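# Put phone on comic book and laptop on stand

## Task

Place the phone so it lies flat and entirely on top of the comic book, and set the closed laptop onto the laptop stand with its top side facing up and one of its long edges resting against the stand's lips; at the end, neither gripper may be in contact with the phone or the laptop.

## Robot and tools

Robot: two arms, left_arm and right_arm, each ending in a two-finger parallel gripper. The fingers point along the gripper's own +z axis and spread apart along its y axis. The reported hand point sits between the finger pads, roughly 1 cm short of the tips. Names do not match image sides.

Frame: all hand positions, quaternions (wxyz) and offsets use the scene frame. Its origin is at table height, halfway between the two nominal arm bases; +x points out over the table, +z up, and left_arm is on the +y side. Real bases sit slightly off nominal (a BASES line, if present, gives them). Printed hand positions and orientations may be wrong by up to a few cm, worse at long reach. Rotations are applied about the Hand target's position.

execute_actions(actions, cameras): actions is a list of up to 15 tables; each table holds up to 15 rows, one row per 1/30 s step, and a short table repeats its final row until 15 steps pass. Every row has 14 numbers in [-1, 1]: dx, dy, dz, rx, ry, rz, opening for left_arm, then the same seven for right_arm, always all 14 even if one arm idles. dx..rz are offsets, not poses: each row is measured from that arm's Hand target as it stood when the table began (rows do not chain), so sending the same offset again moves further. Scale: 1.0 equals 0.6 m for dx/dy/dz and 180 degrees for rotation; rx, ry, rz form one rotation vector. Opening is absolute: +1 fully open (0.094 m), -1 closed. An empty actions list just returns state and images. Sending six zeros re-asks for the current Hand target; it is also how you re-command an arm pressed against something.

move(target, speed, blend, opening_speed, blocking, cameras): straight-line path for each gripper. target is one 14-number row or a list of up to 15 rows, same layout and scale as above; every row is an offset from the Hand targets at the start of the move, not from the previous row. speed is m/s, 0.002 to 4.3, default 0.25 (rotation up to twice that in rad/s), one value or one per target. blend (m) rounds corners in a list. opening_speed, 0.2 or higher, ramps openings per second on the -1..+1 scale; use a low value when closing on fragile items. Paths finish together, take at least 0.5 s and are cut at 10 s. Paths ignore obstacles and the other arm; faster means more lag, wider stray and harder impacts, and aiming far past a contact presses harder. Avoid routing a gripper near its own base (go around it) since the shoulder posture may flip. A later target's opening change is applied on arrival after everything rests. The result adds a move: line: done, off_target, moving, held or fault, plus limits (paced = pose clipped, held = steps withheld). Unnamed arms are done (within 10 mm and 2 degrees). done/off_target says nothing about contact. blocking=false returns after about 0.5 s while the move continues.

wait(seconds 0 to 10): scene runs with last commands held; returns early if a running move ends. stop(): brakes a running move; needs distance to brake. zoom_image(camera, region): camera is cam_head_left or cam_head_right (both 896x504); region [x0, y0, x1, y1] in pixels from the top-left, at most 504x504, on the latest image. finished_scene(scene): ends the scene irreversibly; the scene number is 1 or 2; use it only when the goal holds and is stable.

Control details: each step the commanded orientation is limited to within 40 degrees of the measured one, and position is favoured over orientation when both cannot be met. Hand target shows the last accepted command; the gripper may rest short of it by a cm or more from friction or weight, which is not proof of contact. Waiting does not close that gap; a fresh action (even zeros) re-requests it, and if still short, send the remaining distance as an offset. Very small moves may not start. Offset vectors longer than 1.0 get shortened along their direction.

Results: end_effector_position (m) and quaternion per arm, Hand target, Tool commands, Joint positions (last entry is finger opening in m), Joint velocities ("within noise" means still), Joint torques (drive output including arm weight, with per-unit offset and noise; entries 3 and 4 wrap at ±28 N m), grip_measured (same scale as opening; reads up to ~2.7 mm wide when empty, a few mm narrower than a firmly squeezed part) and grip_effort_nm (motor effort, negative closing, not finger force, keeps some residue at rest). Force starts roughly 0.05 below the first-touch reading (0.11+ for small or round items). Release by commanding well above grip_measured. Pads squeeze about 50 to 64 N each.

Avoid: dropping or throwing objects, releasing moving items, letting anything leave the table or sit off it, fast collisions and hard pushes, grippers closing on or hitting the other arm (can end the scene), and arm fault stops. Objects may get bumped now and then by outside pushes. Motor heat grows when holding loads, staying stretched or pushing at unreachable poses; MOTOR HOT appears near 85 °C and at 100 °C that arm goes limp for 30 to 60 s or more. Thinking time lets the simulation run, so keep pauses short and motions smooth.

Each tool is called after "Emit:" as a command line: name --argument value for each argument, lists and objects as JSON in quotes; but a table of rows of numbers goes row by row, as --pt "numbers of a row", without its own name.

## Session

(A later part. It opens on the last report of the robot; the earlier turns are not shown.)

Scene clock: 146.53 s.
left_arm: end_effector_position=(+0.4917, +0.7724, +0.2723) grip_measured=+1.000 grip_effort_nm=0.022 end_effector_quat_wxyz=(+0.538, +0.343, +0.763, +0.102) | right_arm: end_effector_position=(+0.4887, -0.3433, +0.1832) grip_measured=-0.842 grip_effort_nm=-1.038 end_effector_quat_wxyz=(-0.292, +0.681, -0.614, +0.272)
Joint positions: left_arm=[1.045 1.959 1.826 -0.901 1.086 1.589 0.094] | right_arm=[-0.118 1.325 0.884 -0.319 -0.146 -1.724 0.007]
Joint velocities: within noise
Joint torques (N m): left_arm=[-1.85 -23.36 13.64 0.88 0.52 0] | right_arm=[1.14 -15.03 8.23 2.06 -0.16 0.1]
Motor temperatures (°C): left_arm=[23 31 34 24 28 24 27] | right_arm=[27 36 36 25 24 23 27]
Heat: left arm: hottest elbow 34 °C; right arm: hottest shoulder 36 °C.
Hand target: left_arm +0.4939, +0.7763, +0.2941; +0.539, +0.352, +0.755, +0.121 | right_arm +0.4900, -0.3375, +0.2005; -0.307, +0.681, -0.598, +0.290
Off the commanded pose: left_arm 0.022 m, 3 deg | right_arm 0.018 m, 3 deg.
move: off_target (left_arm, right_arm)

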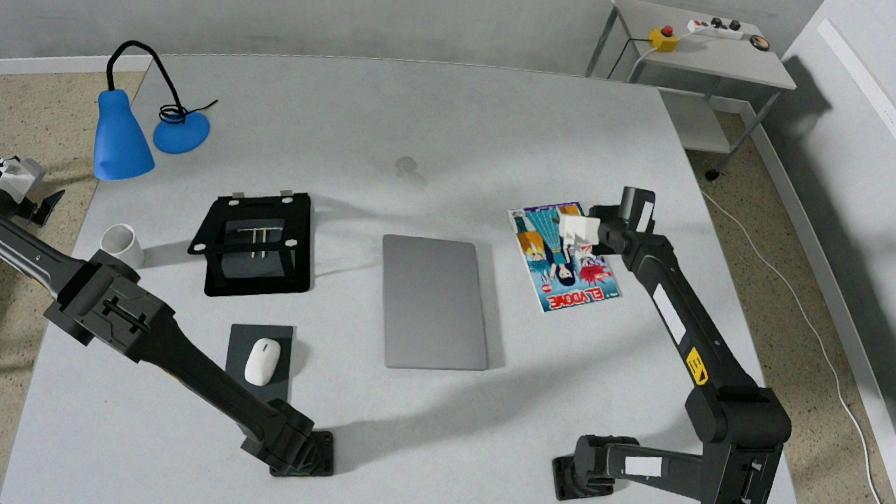

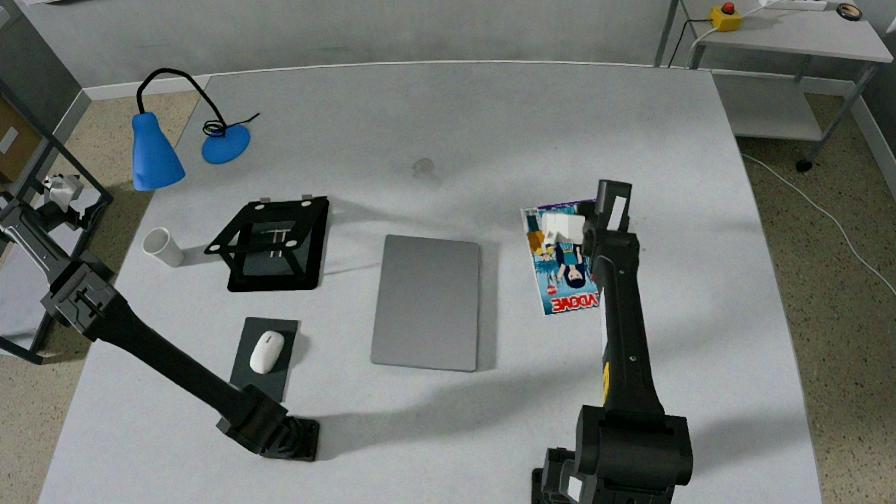

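Emit:
move --target '[0,0,0,0,0,0,1,0,0,-0.18,0,0,0,-0.98]' --speed 0.15

Emit:
zoom_image --camera "cam_head_left" --region '[490, 170, 640, 320]'

Emit:
zoom_image --camera "cam_head_right" --region '[500, 170, 650, 320]'

Scene clock: 153.73 s.
left_arm: end_effector_position=(+0.4917, +0.7724, +0.2723) grip_measured=+1.000 grip_effort_nm=0.022 end_effector_quat_wxyz=(+0.538, +0.343, +0.763, +0.102) | right_arm: end_effector_position=(+0.4852, -0.3429, +0.0891) grip_measured=-0.842 grip_effort_nm=-1.038 end_effector_quat_wxyz=(-0.299, +0.678, -0.609, +0.282)
Joint positions: left_arm=[1.045 1.959 1.826 -0.901 1.086 1.589 0.094] | right_arm=[-0.118 1.478 0.724 0.022 -0.146 -1.726 0.007]
Joint velocities: within noise
Joint torques (N m): left_arm=[-1.79 -23.53 13.53 1.07 0.54 -0.05] | right_arm=[1.2 -12.57 6.95 2.18 -0.15 0.13]
Motor temperatures (°C): left_arm=[23 31 35 24 28 24 27] | right_arm=[27 36 36 25 24 23 27]
Heat: left arm: hottest elbow 35 °C; right arm: hottest shoulder 36 °C.
Hand target: left_arm +0.4939, +0.7763, +0.2941; +0.539, +0.352, +0.755, +0.121 | right_arm +0.4899, -0.3375, +0.0923; -0.307, +0.681, -0.599, +0.290
Off the commanded pose: left_arm 0.022 m, 3 deg | right_arm 0.008 m, 2 deg.
move: off_target (left_arm)

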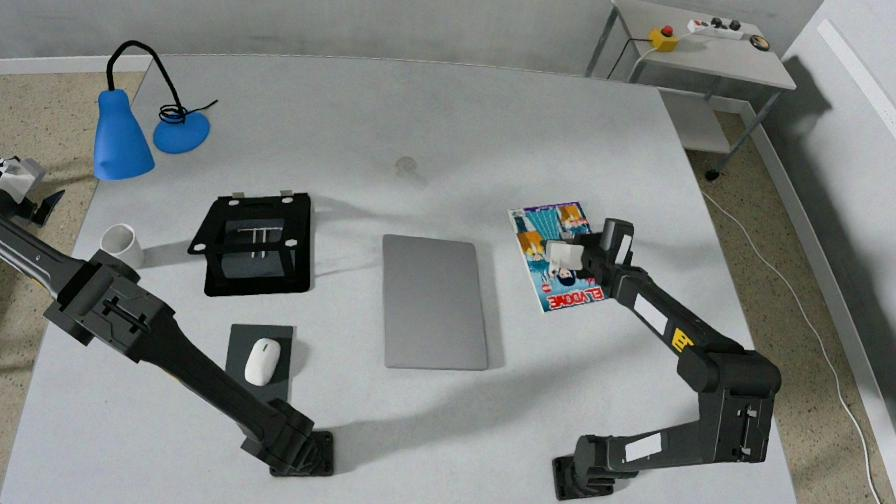

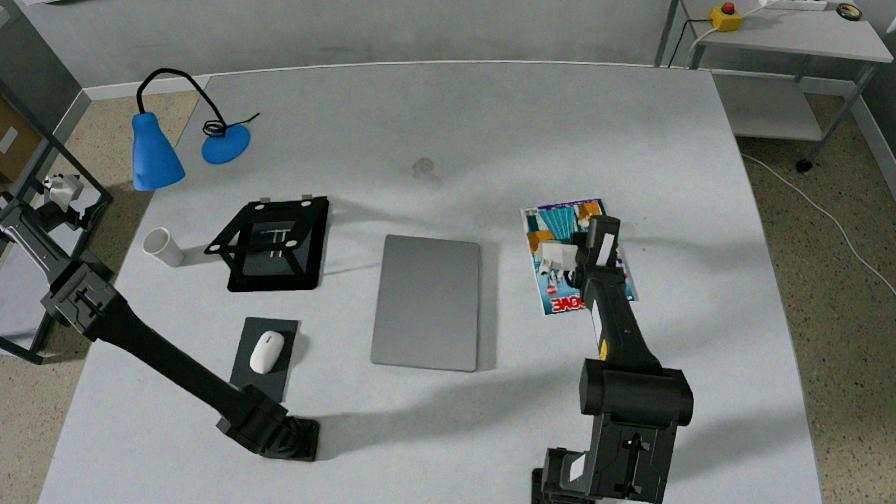

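Scaled by 3.360.

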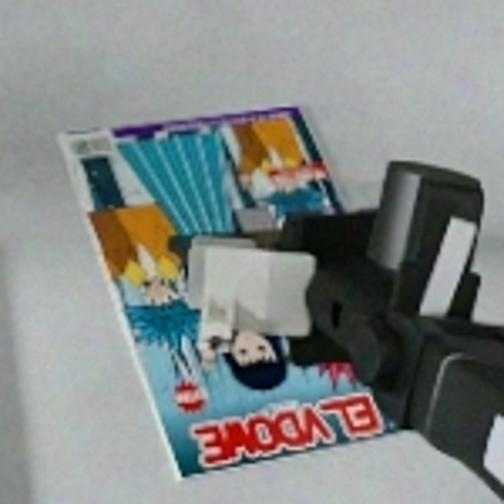

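Scaled by 3.360.

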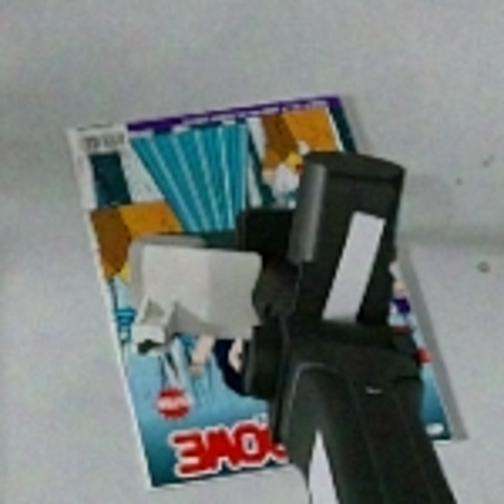

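Emit:
move --target '[0,0,0,0,0,0,1,0.01,0,-0.062,0.0062,-0.044,0,-0.98]' --speed 0.08

Emit:
zoom_image --camera "cam_head_left" --region '[490, 170, 640, 320]'

Emit:
zoom_image --camera "cam_head_right" --region '[500, 170, 650, 320]'

Scene clock: 160.73 s.
left_arm: end_effector_position=(+0.4917, +0.7724, +0.2723) grip_measured=+1.000 grip_effort_nm=0.017 end_effector_quat_wxyz=(+0.538, +0.343, +0.763, +0.102) | right_arm: end_effector_position=(+0.4941, -0.3394, +0.0552) grip_measured=-0.842 grip_effort_nm=-1.033 end_effector_quat_wxyz=(-0.347, +0.659, -0.581, +0.327)
Joint positions: left_arm=[1.045 1.959 1.826 -0.901 1.086 1.589 0.094] | right_arm=[-0.118 1.613 0.638 0.389 -0.172 -1.717 0.007]
Joint velocities: within noise
Joint torques (N m): left_arm=[-2.08 -24.12 13.65 0.95 0.52 0] | right_arm=[0.67 -13.1 5.65 2.54 -0.15 0.24]
Motor temperatures (°C): left_arm=[23 31 35 24 28 24 27] | right_arm=[27 36 35 25 24 23 27]
Heat: left arm: hottest elbow 35 °C; right arm: hottest shoulder 36 °C.
Hand target: left_arm +0.4939, +0.7763, +0.2941; +0.539, +0.352, +0.755, +0.121 | right_arm +0.4959, -0.3375, +0.0551; -0.354, +0.656, -0.579, +0.331
Off the commanded pose: left_arm 0.022 m, 3 deg | right_arm 0.003 m, 1 deg.
move: off_target (left_arm)

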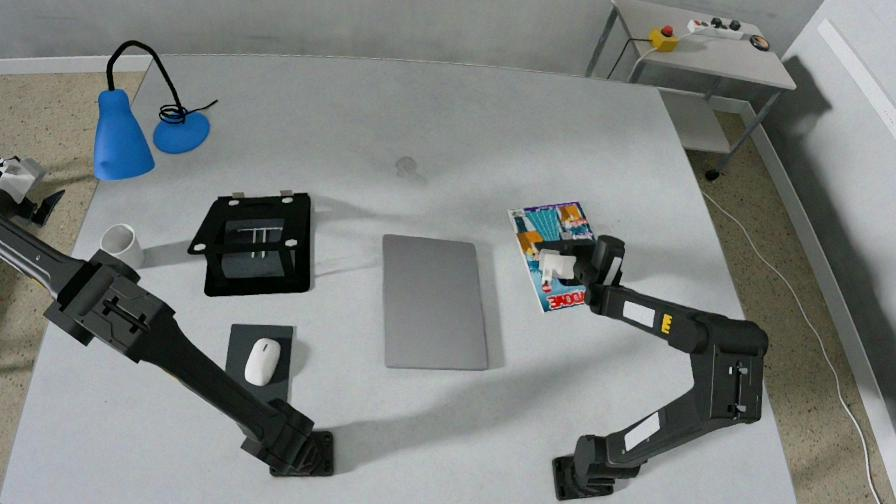

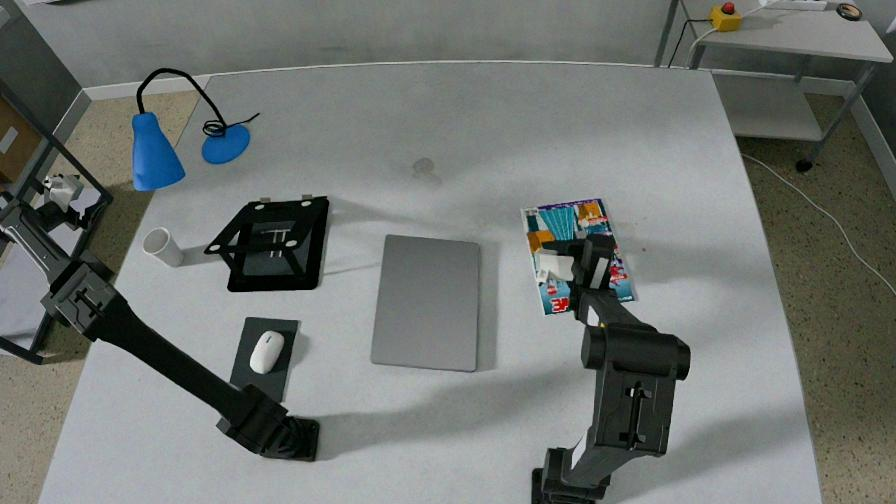

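Scaled by 3.360.

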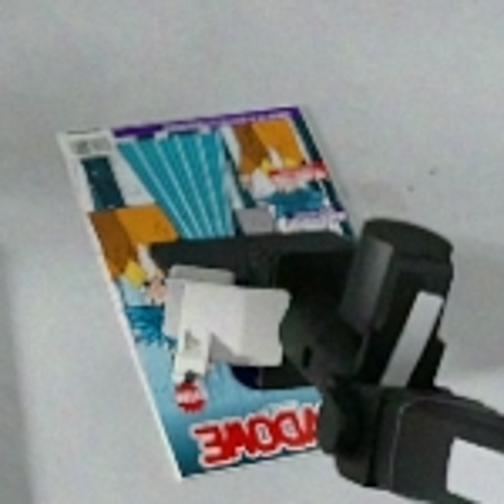

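Scaled by 3.360.

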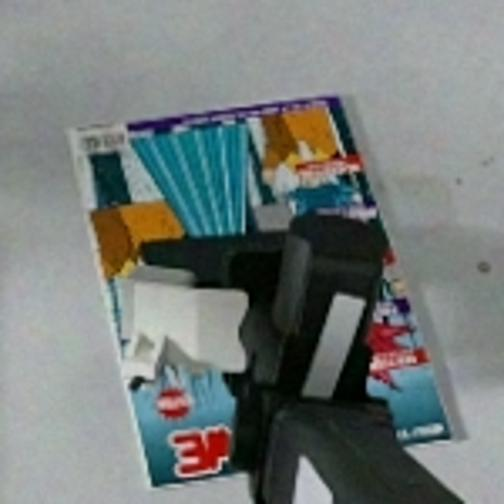

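Emit:
move --target '[0,0,0,0,0,0,1,0,0,-0.022,0,0,0,-0.98]' --speed 0.04

Emit:
zoom_image --camera "cam_head_left" --region '[520, 210, 620, 310]'

Emit:
zoom_image --camera "cam_head_right" --region '[520, 210, 620, 310]'

Scene clock: 165.27 s.
left_arm: end_effector_position=(+0.4917, +0.7724, +0.2723) grip_measured=+1.000 grip_effort_nm=0.022 end_effector_quat_wxyz=(+0.538, +0.343, +0.763, +0.102) | right_arm: end_effector_position=(+0.4944, -0.3395, +0.0430) grip_measured=-0.842 grip_effort_nm=-1.038 end_effector_quat_wxyz=(-0.348, +0.659, -0.581, +0.328)
Joint positions: left_arm=[1.045 1.959 1.826 -0.901 1.086 1.589 0.094] | right_arm=[-0.118 1.651 0.632 0.435 -0.172 -1.716 0.007]
Joint velocities: within noise
Joint torques (N m): left_arm=[-1.2 -22.95 13.68 1.09 0.48 -0.03] | right_arm=[0.73 -13.22 5.35 2.39 -0.16 0.28]
Motor temperatures (°C): left_arm=[23 31 35 24 28 24 27] | right_arm=[27 35 35 25 24 23 27]
Heat: left arm: hottest elbow 35 °C; right arm: hottest shoulder 35 °C.
Hand target: left_arm +0.4939, +0.7763, +0.2941; +0.539, +0.352, +0.755, +0.121 | right_arm +0.4959, -0.3375, +0.0420; -0.354, +0.656, -0.579, +0.331
Off the commanded pose: left_arm 0.022 m, 3 deg | right_arm 0.003 m, 1 deg.
move: off_target (left_arm)

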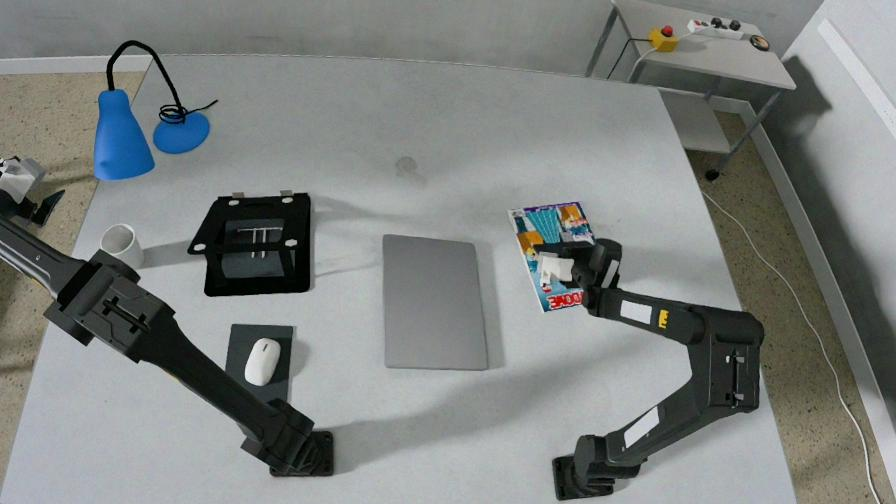

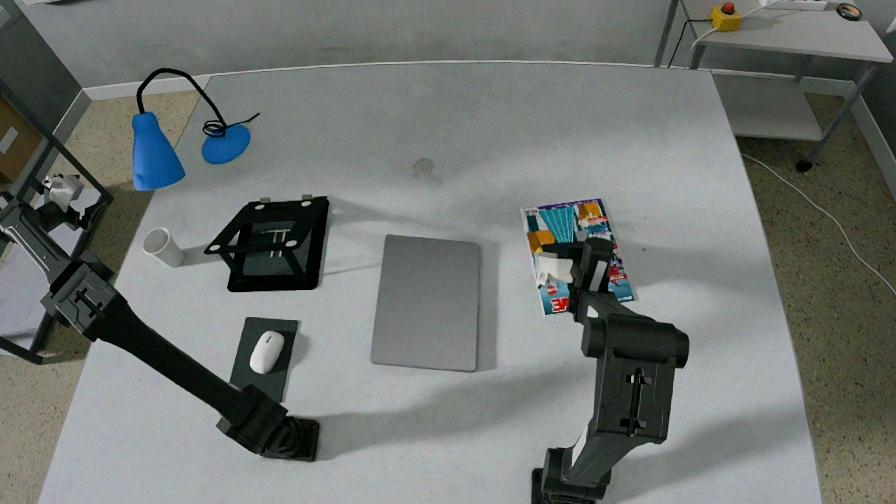

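Scaled by 5.040.

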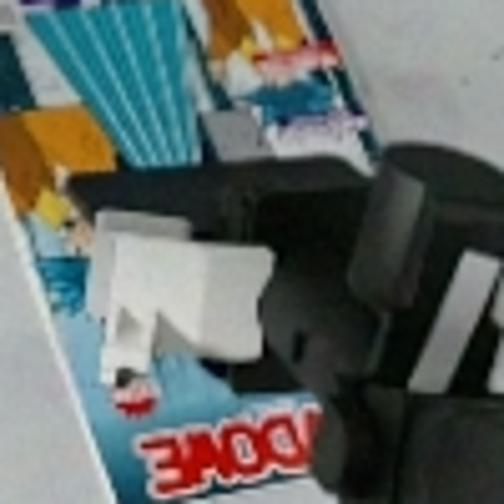

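Scaled by 5.040.

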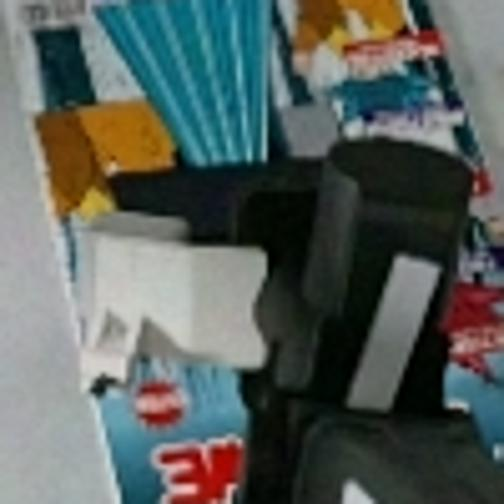

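Emit:
move --pt "0 0 0 0 0 0 1 0 0.02 0 0 0 0 -0.98" --pt "0 0 0 0 0 0 1 0 0.02 -0.014 0 0 0 -0.98" --speed 0.04

Emit:
zoom_image --camera "cam_head_left" --region '[520, 210, 620, 310]'

Emit:
zoom_image --camera "cam_head_right" --region '[520, 210, 620, 310]'

Scene clock: 170.77 s.
left_arm: end_effector_position=(+0.4917, +0.7724, +0.2723) grip_measured=+1.000 grip_effort_nm=0.022 end_effector_quat_wxyz=(+0.538, +0.343, +0.763, +0.102) | right_arm: end_effector_position=(+0.4974, -0.3310, +0.0400) grip_measured=-0.842 grip_effort_nm=-1.038 end_effector_quat_wxyz=(-0.351, +0.656, -0.579, +0.333)
Joint positions: left_arm=[1.045 1.959 1.826 -0.901 1.086 1.589 0.094] | right_arm=[-0.094 1.67 0.63 0.473 -0.15 -1.701 0.007]
Joint velocities: within noise
Joint torques (N m): left_arm=[-1.79 -23.47 13.75 1.24 0.56 -0.05] | right_arm=[1.2 -12.86 4.81 2.1 0 0.29]
Motor temperatures (°C): left_arm=[23 31 35 24 28 24 27] | right_arm=[27 35 35 25 24 23 27]
Heat: left arm: hottest elbow 35 °C; right arm: hottest shoulder 35 °C.
Hand target: left_arm +0.4939, +0.7763, +0.2941; +0.539, +0.352, +0.755, +0.121 | right_arm +0.4960, -0.3254, +0.0336; -0.354, +0.656, -0.579, +0.331
Off the commanded pose: left_arm 0.022 m, 3 deg | right_arm 0.009 m, 0 deg.
move: off_target (left_arm)

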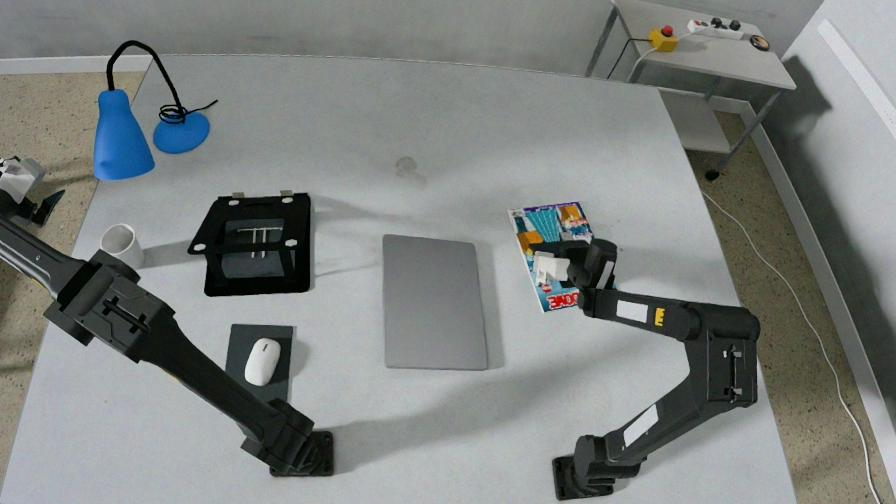

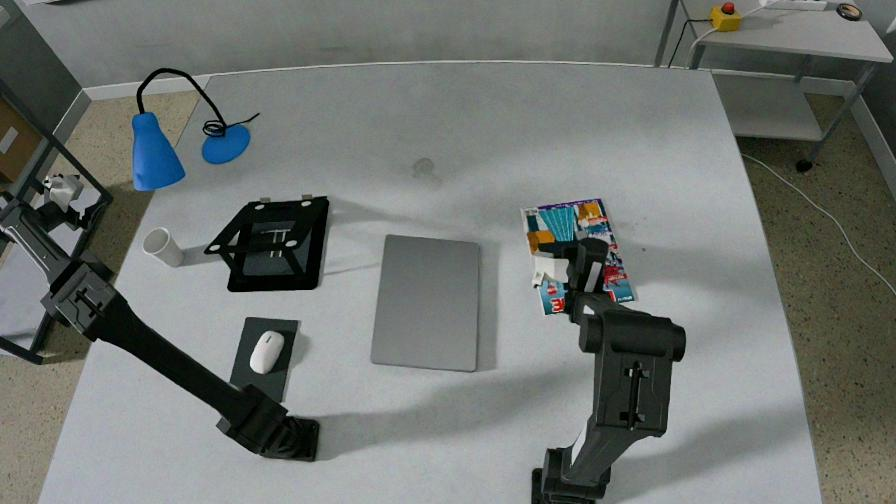

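Scaled by 5.040.

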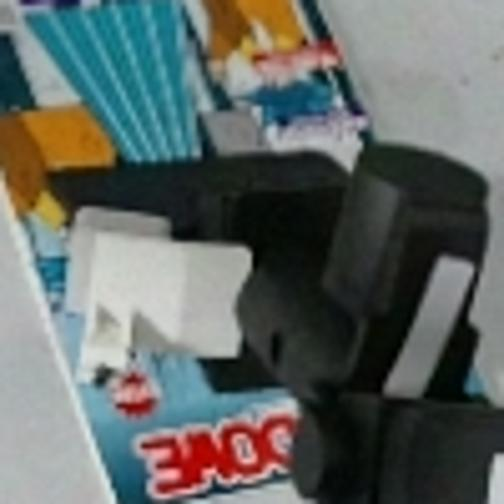

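Scaled by 5.040.

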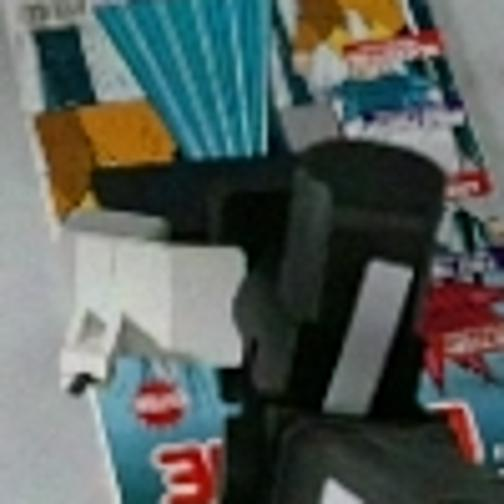

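Emit:
move --target '[0,0,0,0,0,0,1,0,0,-0.01,0,0,0,-0.98]' --speed 0.04 --cameras '[]'

Scene clock: 174.17 s.
left_arm: end_effector_position=(+0.4917, +0.7724, +0.2723) grip_measured=+1.000 grip_effort_nm=0.022 end_effector_quat_wxyz=(+0.538, +0.343, +0.763, +0.102) | right_arm: end_effector_position=(+0.4994, -0.3312, +0.0390) grip_measured=-0.842 grip_effort_nm=-1.038 end_effector_quat_wxyz=(-0.355, +0.653, -0.577, +0.337)
Joint positions: left_arm=[1.045 1.959 1.826 -0.901 1.086 1.589 0.094] | right_arm=[-0.094 1.682 0.629 0.499 -0.15 -1.7 0.007]
Joint velocities: within noise
Joint torques (N m): left_arm=[-2.14 -23.71 13.61 1.02 0.51 -0.03] | right_arm=[1.2 -12.4 4.62 2.24 0 0.27]
Motor temperatures (°C): left_arm=[23 31 35 24 28 24 27] | right_arm=[27 35 34 25 24 23 27]
Heat: left arm: hottest elbow 35 °C; right arm: hottest shoulder 35 °C.
Hand target: left_arm +0.4939, +0.7763, +0.2941; +0.539, +0.352, +0.755, +0.121 | right_arm +0.4959, -0.3254, +0.0275; -0.354, +0.656, -0.579, +0.330
Off the commanded pose: left_arm 0.022 m, 3 deg | right_arm 0.013 m, 1 deg.
move: off_target (left_arm, right_arm)
No camera images: "cameras" was empty.

Emit:
move --pt "0 0 0 0 0 0 1 0.004 0 0.012 0 0 0 -0.98" --pt "0 0 0 0 0 0 1 0.004 0 0.012 0 0 0 -0.74" --speed 0.04 --opening_speed 0.2

Emit:
zoom_image --camera "cam_head_left" --region '[520, 210, 620, 310]'

Emit:
zoom_image --camera "cam_head_right" --region '[520, 210, 620, 310]'

Scene clock: 185.47 s.
left_arm: end_effector_position=(+0.4917, +0.7724, +0.2723) grip_measured=+1.000 grip_effort_nm=0.017 end_effector_quat_wxyz=(+0.538, +0.343, +0.763, +0.102) | right_arm: end_effector_position=(+0.4993, -0.3309, +0.0387) grip_measured=-0.742 grip_effort_nm=0.056 end_effector_quat_wxyz=(-0.355, +0.654, -0.578, +0.337)
Joint positions: left_arm=[1.045 1.959 1.826 -0.901 1.086 1.589 0.094] | right_arm=[-0.094 1.682 0.629 0.497 -0.15 -1.699 0.012]
Joint velocities: within noise
Joint torques (N m): left_arm=[-1.9 -23.3 13.64 0.98 0.49 -0.01] | right_arm=[1.32 -13.86 5.31 1.24 0.01 0.27]
Motor temperatures (°C): left_arm=[23 31 35 24 28 24 27] | right_arm=[27 35 33 25 24 23 27]
Heat: left arm: hottest elbow 35 °C; right arm: hottest shoulder 35 °C.
Hand target: left_arm +0.4939, +0.7763, +0.2941; +0.539, +0.352, +0.755, +0.121 | right_arm +0.4983, -0.3253, +0.0347; -0.354, +0.656, -0.579, +0.331
Off the commanded pose: left_arm 0.022 m, 3 deg | right_arm 0.007 m, 1 deg.
move: off_target (left_arm)

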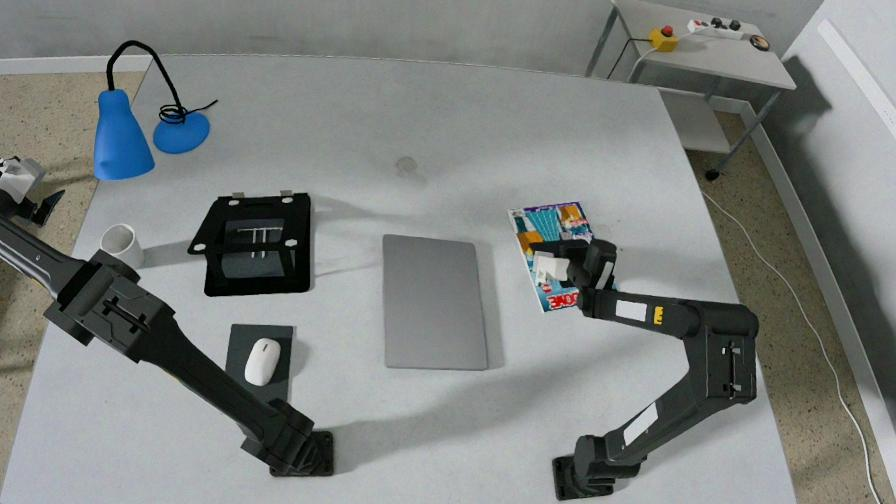

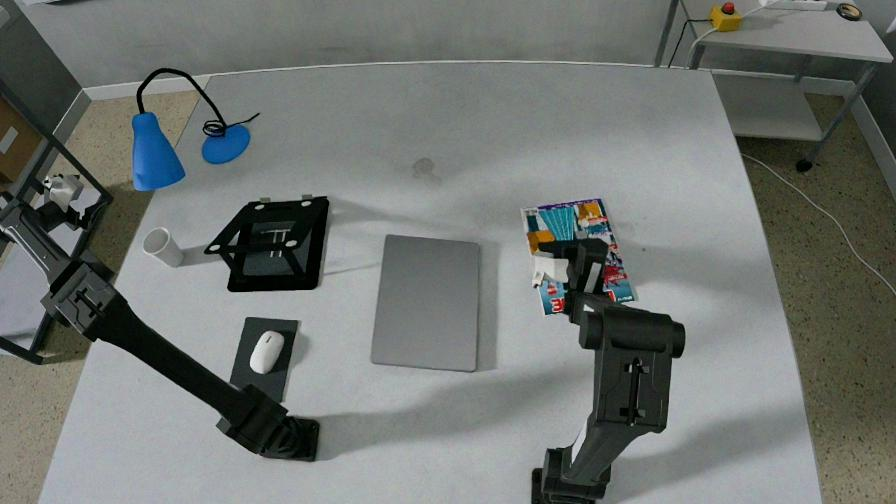

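Scaled by 5.040.

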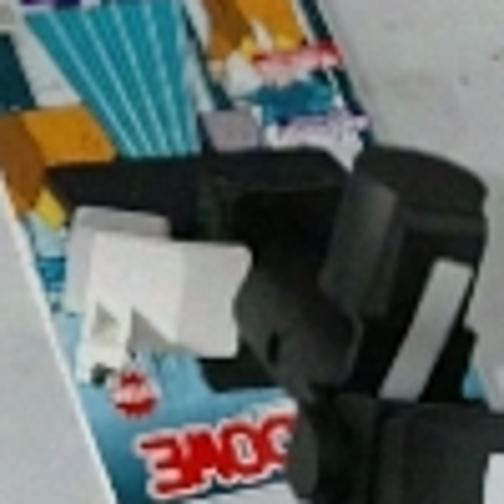

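Scaled by 5.040.

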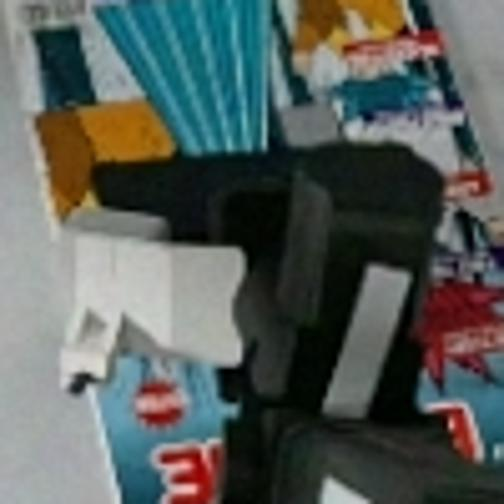

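Emit:
move --pt "0 0 0 0 0 0 1 0 0 0 0 0 0 -0.6" --pt "0 0 0 0 0 0 1 -0.05 0 0 0 0 0 -0.6" --speed 0.05 --opening_speed 0.2

Emit:
zoom_image --camera "cam_head_left" --region '[520, 210, 620, 310]'

Emit:
zoom_image --camera "cam_head_right" --region '[520, 210, 620, 310]'

Scene clock: 190.47 s.
left_arm: end_effector_position=(+0.4917, +0.7724, +0.2723) grip_measured=+1.000 grip_effort_nm=0.027 end_effector_quat_wxyz=(+0.538, +0.343, +0.763, +0.102) | right_arm: end_effector_position=(+0.4695, -0.3279, +0.0258) grip_measured=-0.601 grip_effort_nm=0.022 end_effector_quat_wxyz=(-0.346, +0.659, -0.584, +0.323)
Joint positions: left_arm=[1.045 1.959 1.826 -0.901 1.086 1.589 0.094] | right_arm=[-0.094 1.655 0.558 0.504 -0.152 -1.699 0.019]
Joint velocities: within noise
Joint torques (N m): left_arm=[-1.32 -23.82 13.82 1.07 0.52 -0.05] | right_arm=[0.73 -14.92 4.11 1.99 -0.13 0.24]
Motor temperatures (°C): left_arm=[23 31 35 24 28 24 27] | right_arm=[27 34 33 25 24 23 27]
Heat: left arm: hottest elbow 35 °C; right arm: hottest shoulder 34 °C.
Hand target: left_arm +0.4939, +0.7763, +0.2941; +0.539, +0.352, +0.755, +0.121 | right_arm +0.4683, -0.3253, +0.0347; -0.354, +0.656, -0.578, +0.331
Off the commanded pose: left_arm 0.022 m, 3 deg | right_arm 0.009 m, 2 deg.
move: off_target (left_arm)

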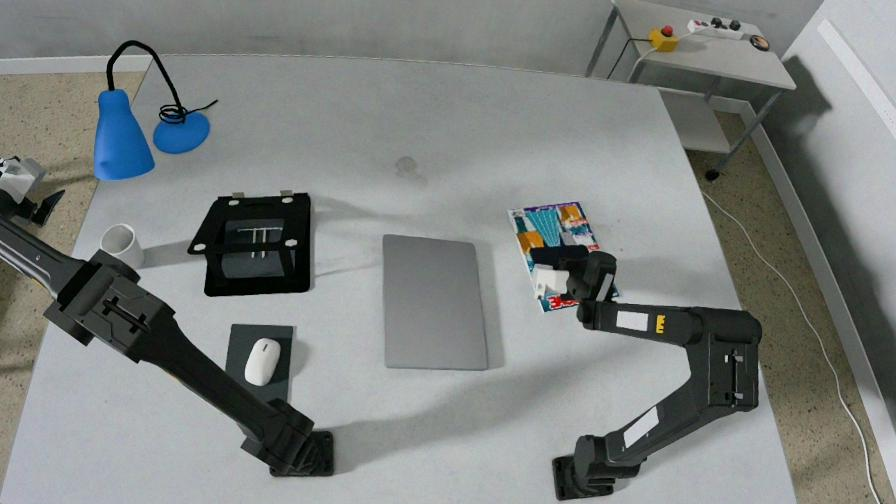

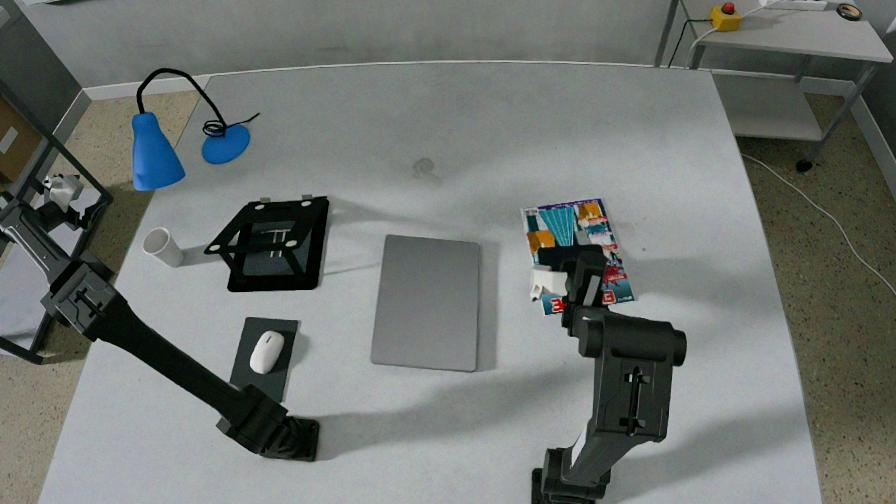

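Scaled by 5.040.

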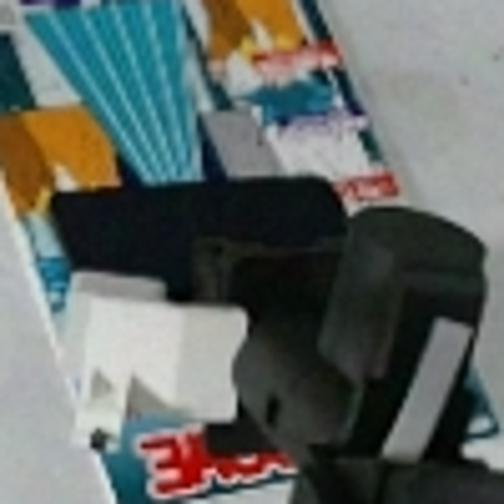

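Scaled by 5.040.

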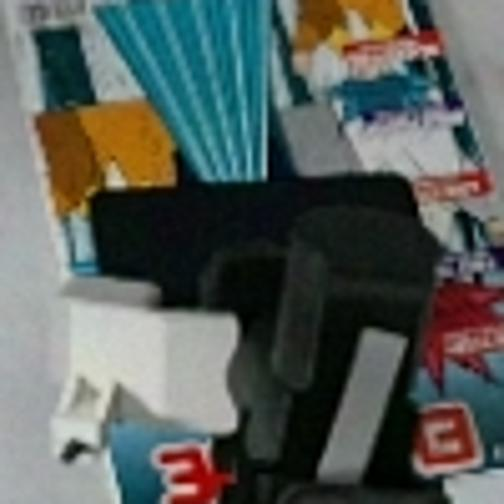

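Emit:
move --target '[0,0,0,0,0,0,1,-0.06,0,0.004,0,0,0,-0.6]' --speed 0.08

Emit:
zoom_image --camera "cam_head_left" --region '[520, 210, 620, 310]'

Emit:
zoom_image --camera "cam_head_right" --region '[520, 210, 620, 310]'

Scene clock: 194.13 s.
left_arm: end_effector_position=(+0.4917, +0.7724, +0.2723) grip_measured=+1.000 grip_effort_nm=0.022 end_effector_quat_wxyz=(+0.538, +0.343, +0.763, +0.102) | right_arm: end_effector_position=(+0.4322, -0.3234, +0.0266) grip_measured=-0.601 grip_effort_nm=0.017 end_effector_quat_wxyz=(-0.346, +0.661, -0.584, +0.319)
Joint positions: left_arm=[1.045 1.959 1.826 -0.901 1.086 1.589 0.094] | right_arm=[-0.094 1.581 0.459 0.522 -0.159 -1.699 0.019]
Joint velocities: within noise
Joint torques (N m): left_arm=[-1.49 -24.35 13.56 1.17 0.49 -0.08] | right_arm=[0.09 -13.57 4.04 2.04 -0.15 0.19]
Motor temperatures (°C): left_arm=[23 32 35 24 28 24 27] | right_arm=[27 34 33 25 24 23 27]
Heat: left arm: hottest elbow 35 °C; right arm: hottest shoulder 34 °C.
Hand target: left_arm +0.4939, +0.7763, +0.2941; +0.539, +0.352, +0.755, +0.121 | right_arm +0.4324, -0.3253, +0.0372; -0.354, +0.656, -0.578, +0.331
Off the commanded pose: left_arm 0.022 m, 3 deg | right_arm 0.011 m, 2 deg.
move: off_target (left_arm, right_arm)

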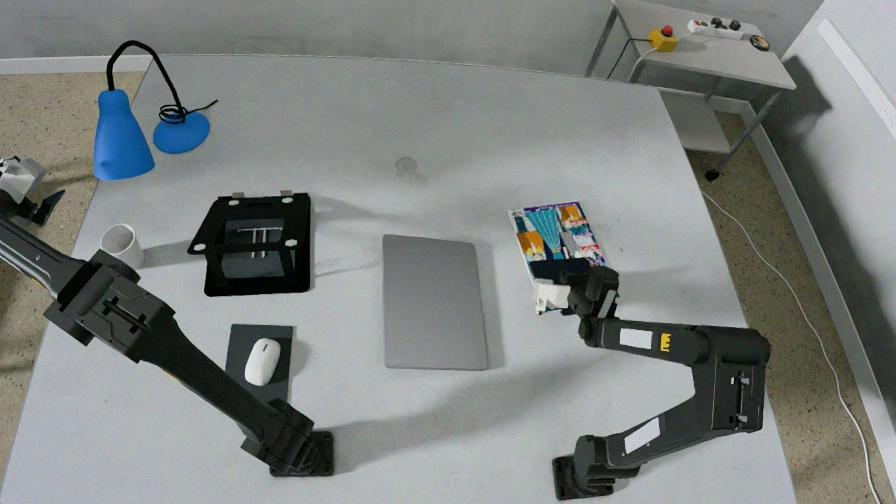

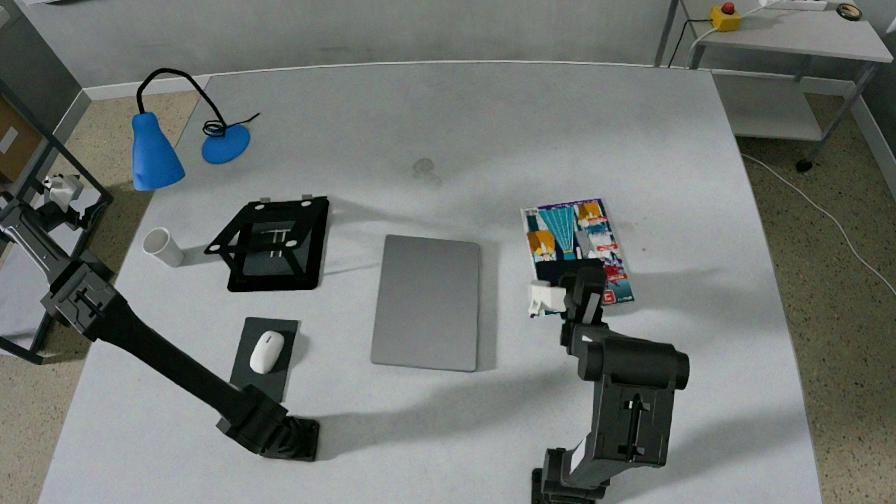

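Scaled by 5.040.

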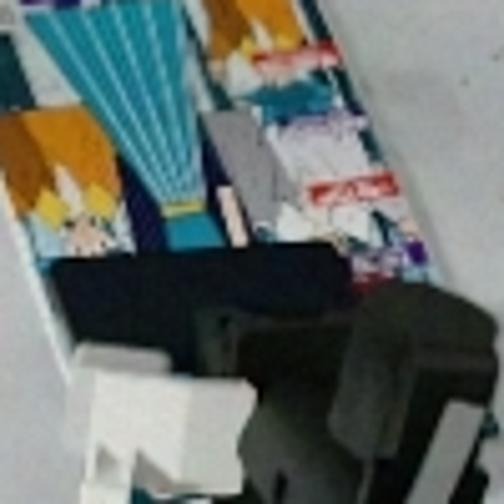

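Scaled by 5.040.

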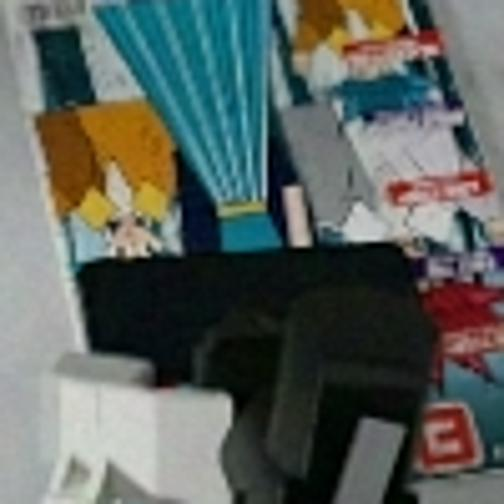

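Emit:
move --pt "0 0 0 0 0 0 1 0.05 -0.025 0 0 0 0 -0.6" --pt "0 0 0 0 0 0 1 0.05 -0.025 0.035 0 0 0 -0.6" --speed 0.06

Emit:
zoom_image --camera "cam_head_left" --region '[520, 210, 620, 310]'

Emit:
zoom_image --camera "cam_head_right" --region '[520, 210, 620, 310]'

Scene clock: 214.00 s.
left_arm: end_effector_position=(+0.4917, +0.7724, +0.2723) grip_measured=+1.000 grip_effort_nm=0.022 end_effector_quat_wxyz=(+0.538, +0.343, +0.763, +0.102) | right_arm: end_effector_position=(+0.4391, -0.3321, +0.0326) grip_measured=-0.601 grip_effort_nm=0.022 end_effector_quat_wxyz=(-0.342, +0.666, -0.589, +0.307)
Joint positions: left_arm=[1.045 1.959 1.826 -0.901 1.086 1.589 0.094] | right_arm=[-0.122 1.561 0.496 0.435 -0.188 -1.714 0.019]
Joint velocities: within noise
Joint torques (N m): left_arm=[-1.2 -23.77 13.65 1.03 0.5 -0.02] | right_arm=[-0.38 -13.33 8.54 1.16 -0.15 0.17]
Motor temperatures (°C): left_arm=[23 32 35 24 28 24 27] | right_arm=[27 34 32 25 24 23 26]
Heat: left arm: hottest elbow 35 °C; right arm: hottest shoulder 34 °C.
Hand target: left_arm +0.4939, +0.7763, +0.2941; +0.539, +0.352, +0.755, +0.121 | right_arm +0.4623, -0.3403, +0.0580; -0.354, +0.656, -0.579, +0.330
Off the commanded pose: left_arm 0.022 m, 3 deg | right_arm 0.036 m, 4 deg.
move: off_target (left_arm, right_arm)

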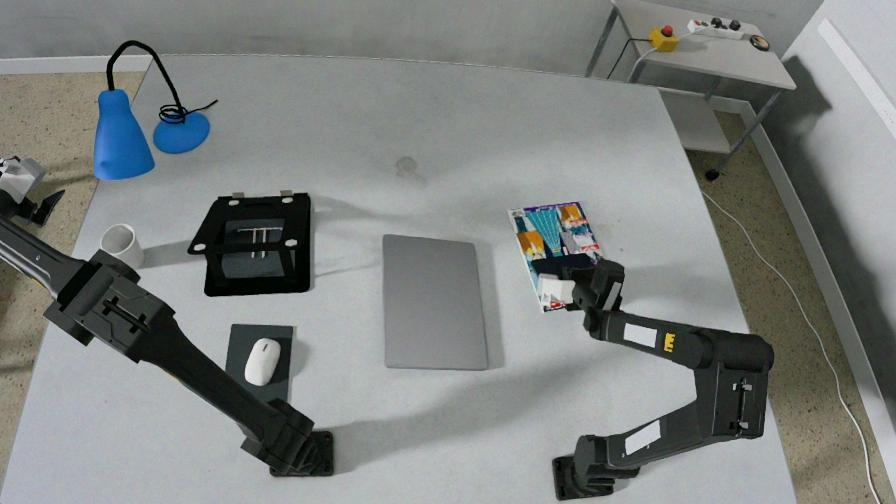

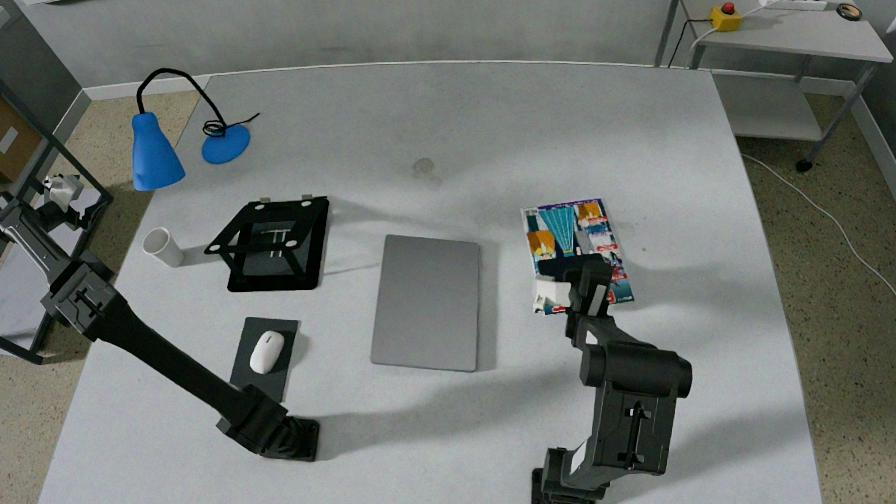

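Scaled by 5.040.

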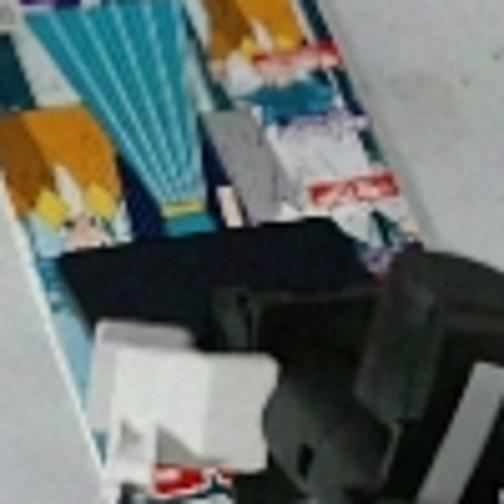

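Scaled by 5.040.

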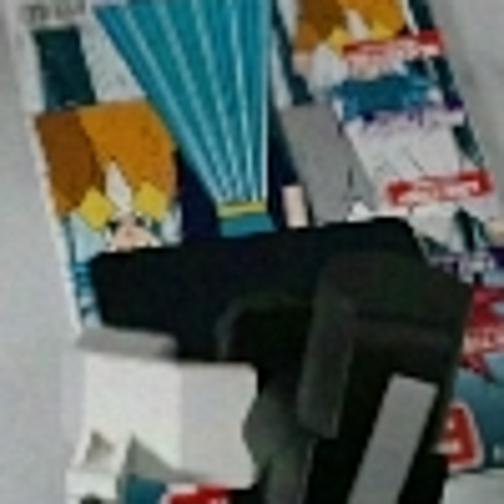

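Emit:
move --target '[0,0,0,0,0,0,1,0,0,0.015,0,0,0,-0.6]' --speed 0.06

Emit:
zoom_image --camera "cam_head_left" --region '[520, 210, 620, 310]'

Emit:
zoom_image --camera "cam_head_right" --region '[520, 210, 620, 310]'

Scene clock: 218.57 s.
left_arm: end_effector_position=(+0.4917, +0.7724, +0.2723) grip_measured=+1.000 grip_effort_nm=0.022 end_effector_quat_wxyz=(+0.538, +0.343, +0.763, +0.102) | right_arm: end_effector_position=(+0.4367, -0.3318, +0.0382) grip_measured=-0.601 grip_effort_nm=0.022 end_effector_quat_wxyz=(-0.340, +0.667, -0.590, +0.304)
Joint positions: left_arm=[1.045 1.959 1.826 -0.901 1.086 1.589 0.094] | right_arm=[-0.122 1.532 0.496 0.399 -0.188 -1.714 0.019]
Joint velocities: within noise
Joint torques (N m): left_arm=[-1.26 -24.53 13.75 1.17 0.48 0.03] | right_arm=[-0.38 -13.57 9.13 0.96 -0.16 0.15]
Motor temperatures (°C): left_arm=[23 32 35 24 28 24 27] | right_arm=[27 34 33 25 24 23 26]
Heat: left arm: hottest elbow 35 °C; right arm: hottest shoulder 34 °C.
Hand target: left_arm +0.4939, +0.7763, +0.2941; +0.539, +0.352, +0.755, +0.121 | right_arm +0.4622, -0.3403, +0.0669; -0.354, +0.656, -0.579, +0.330
Off the commanded pose: left_arm 0.022 m, 3 deg | right_arm 0.039 m, 4 deg.
move: off_target (left_arm, right_arm)

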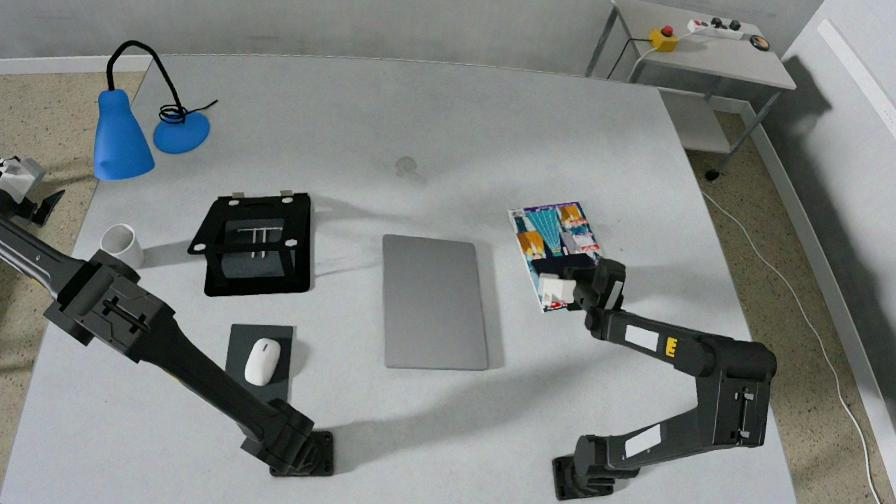

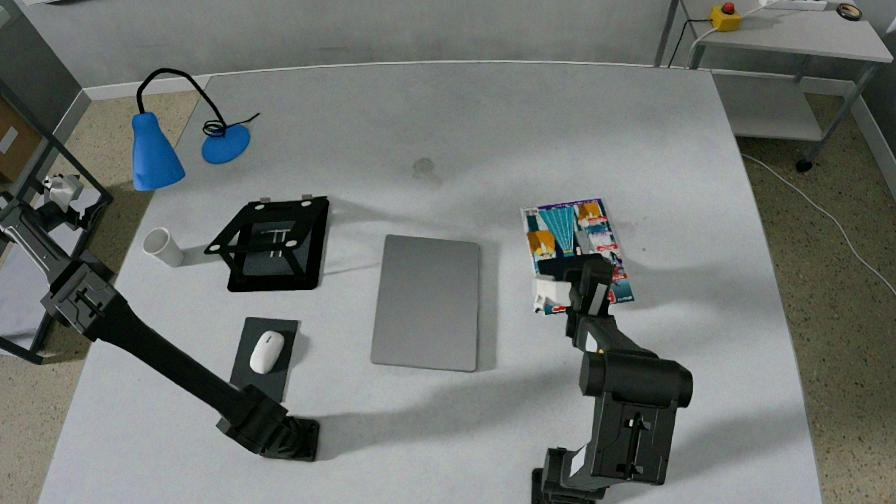

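Scaled by 5.040.

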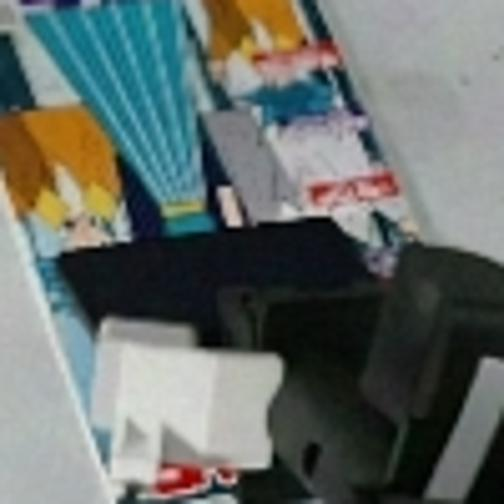

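Scaled by 5.040.

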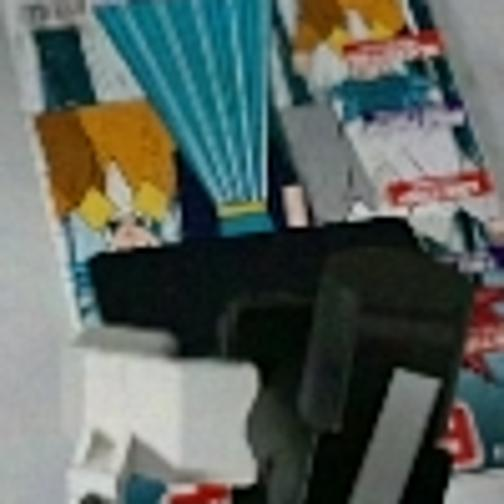

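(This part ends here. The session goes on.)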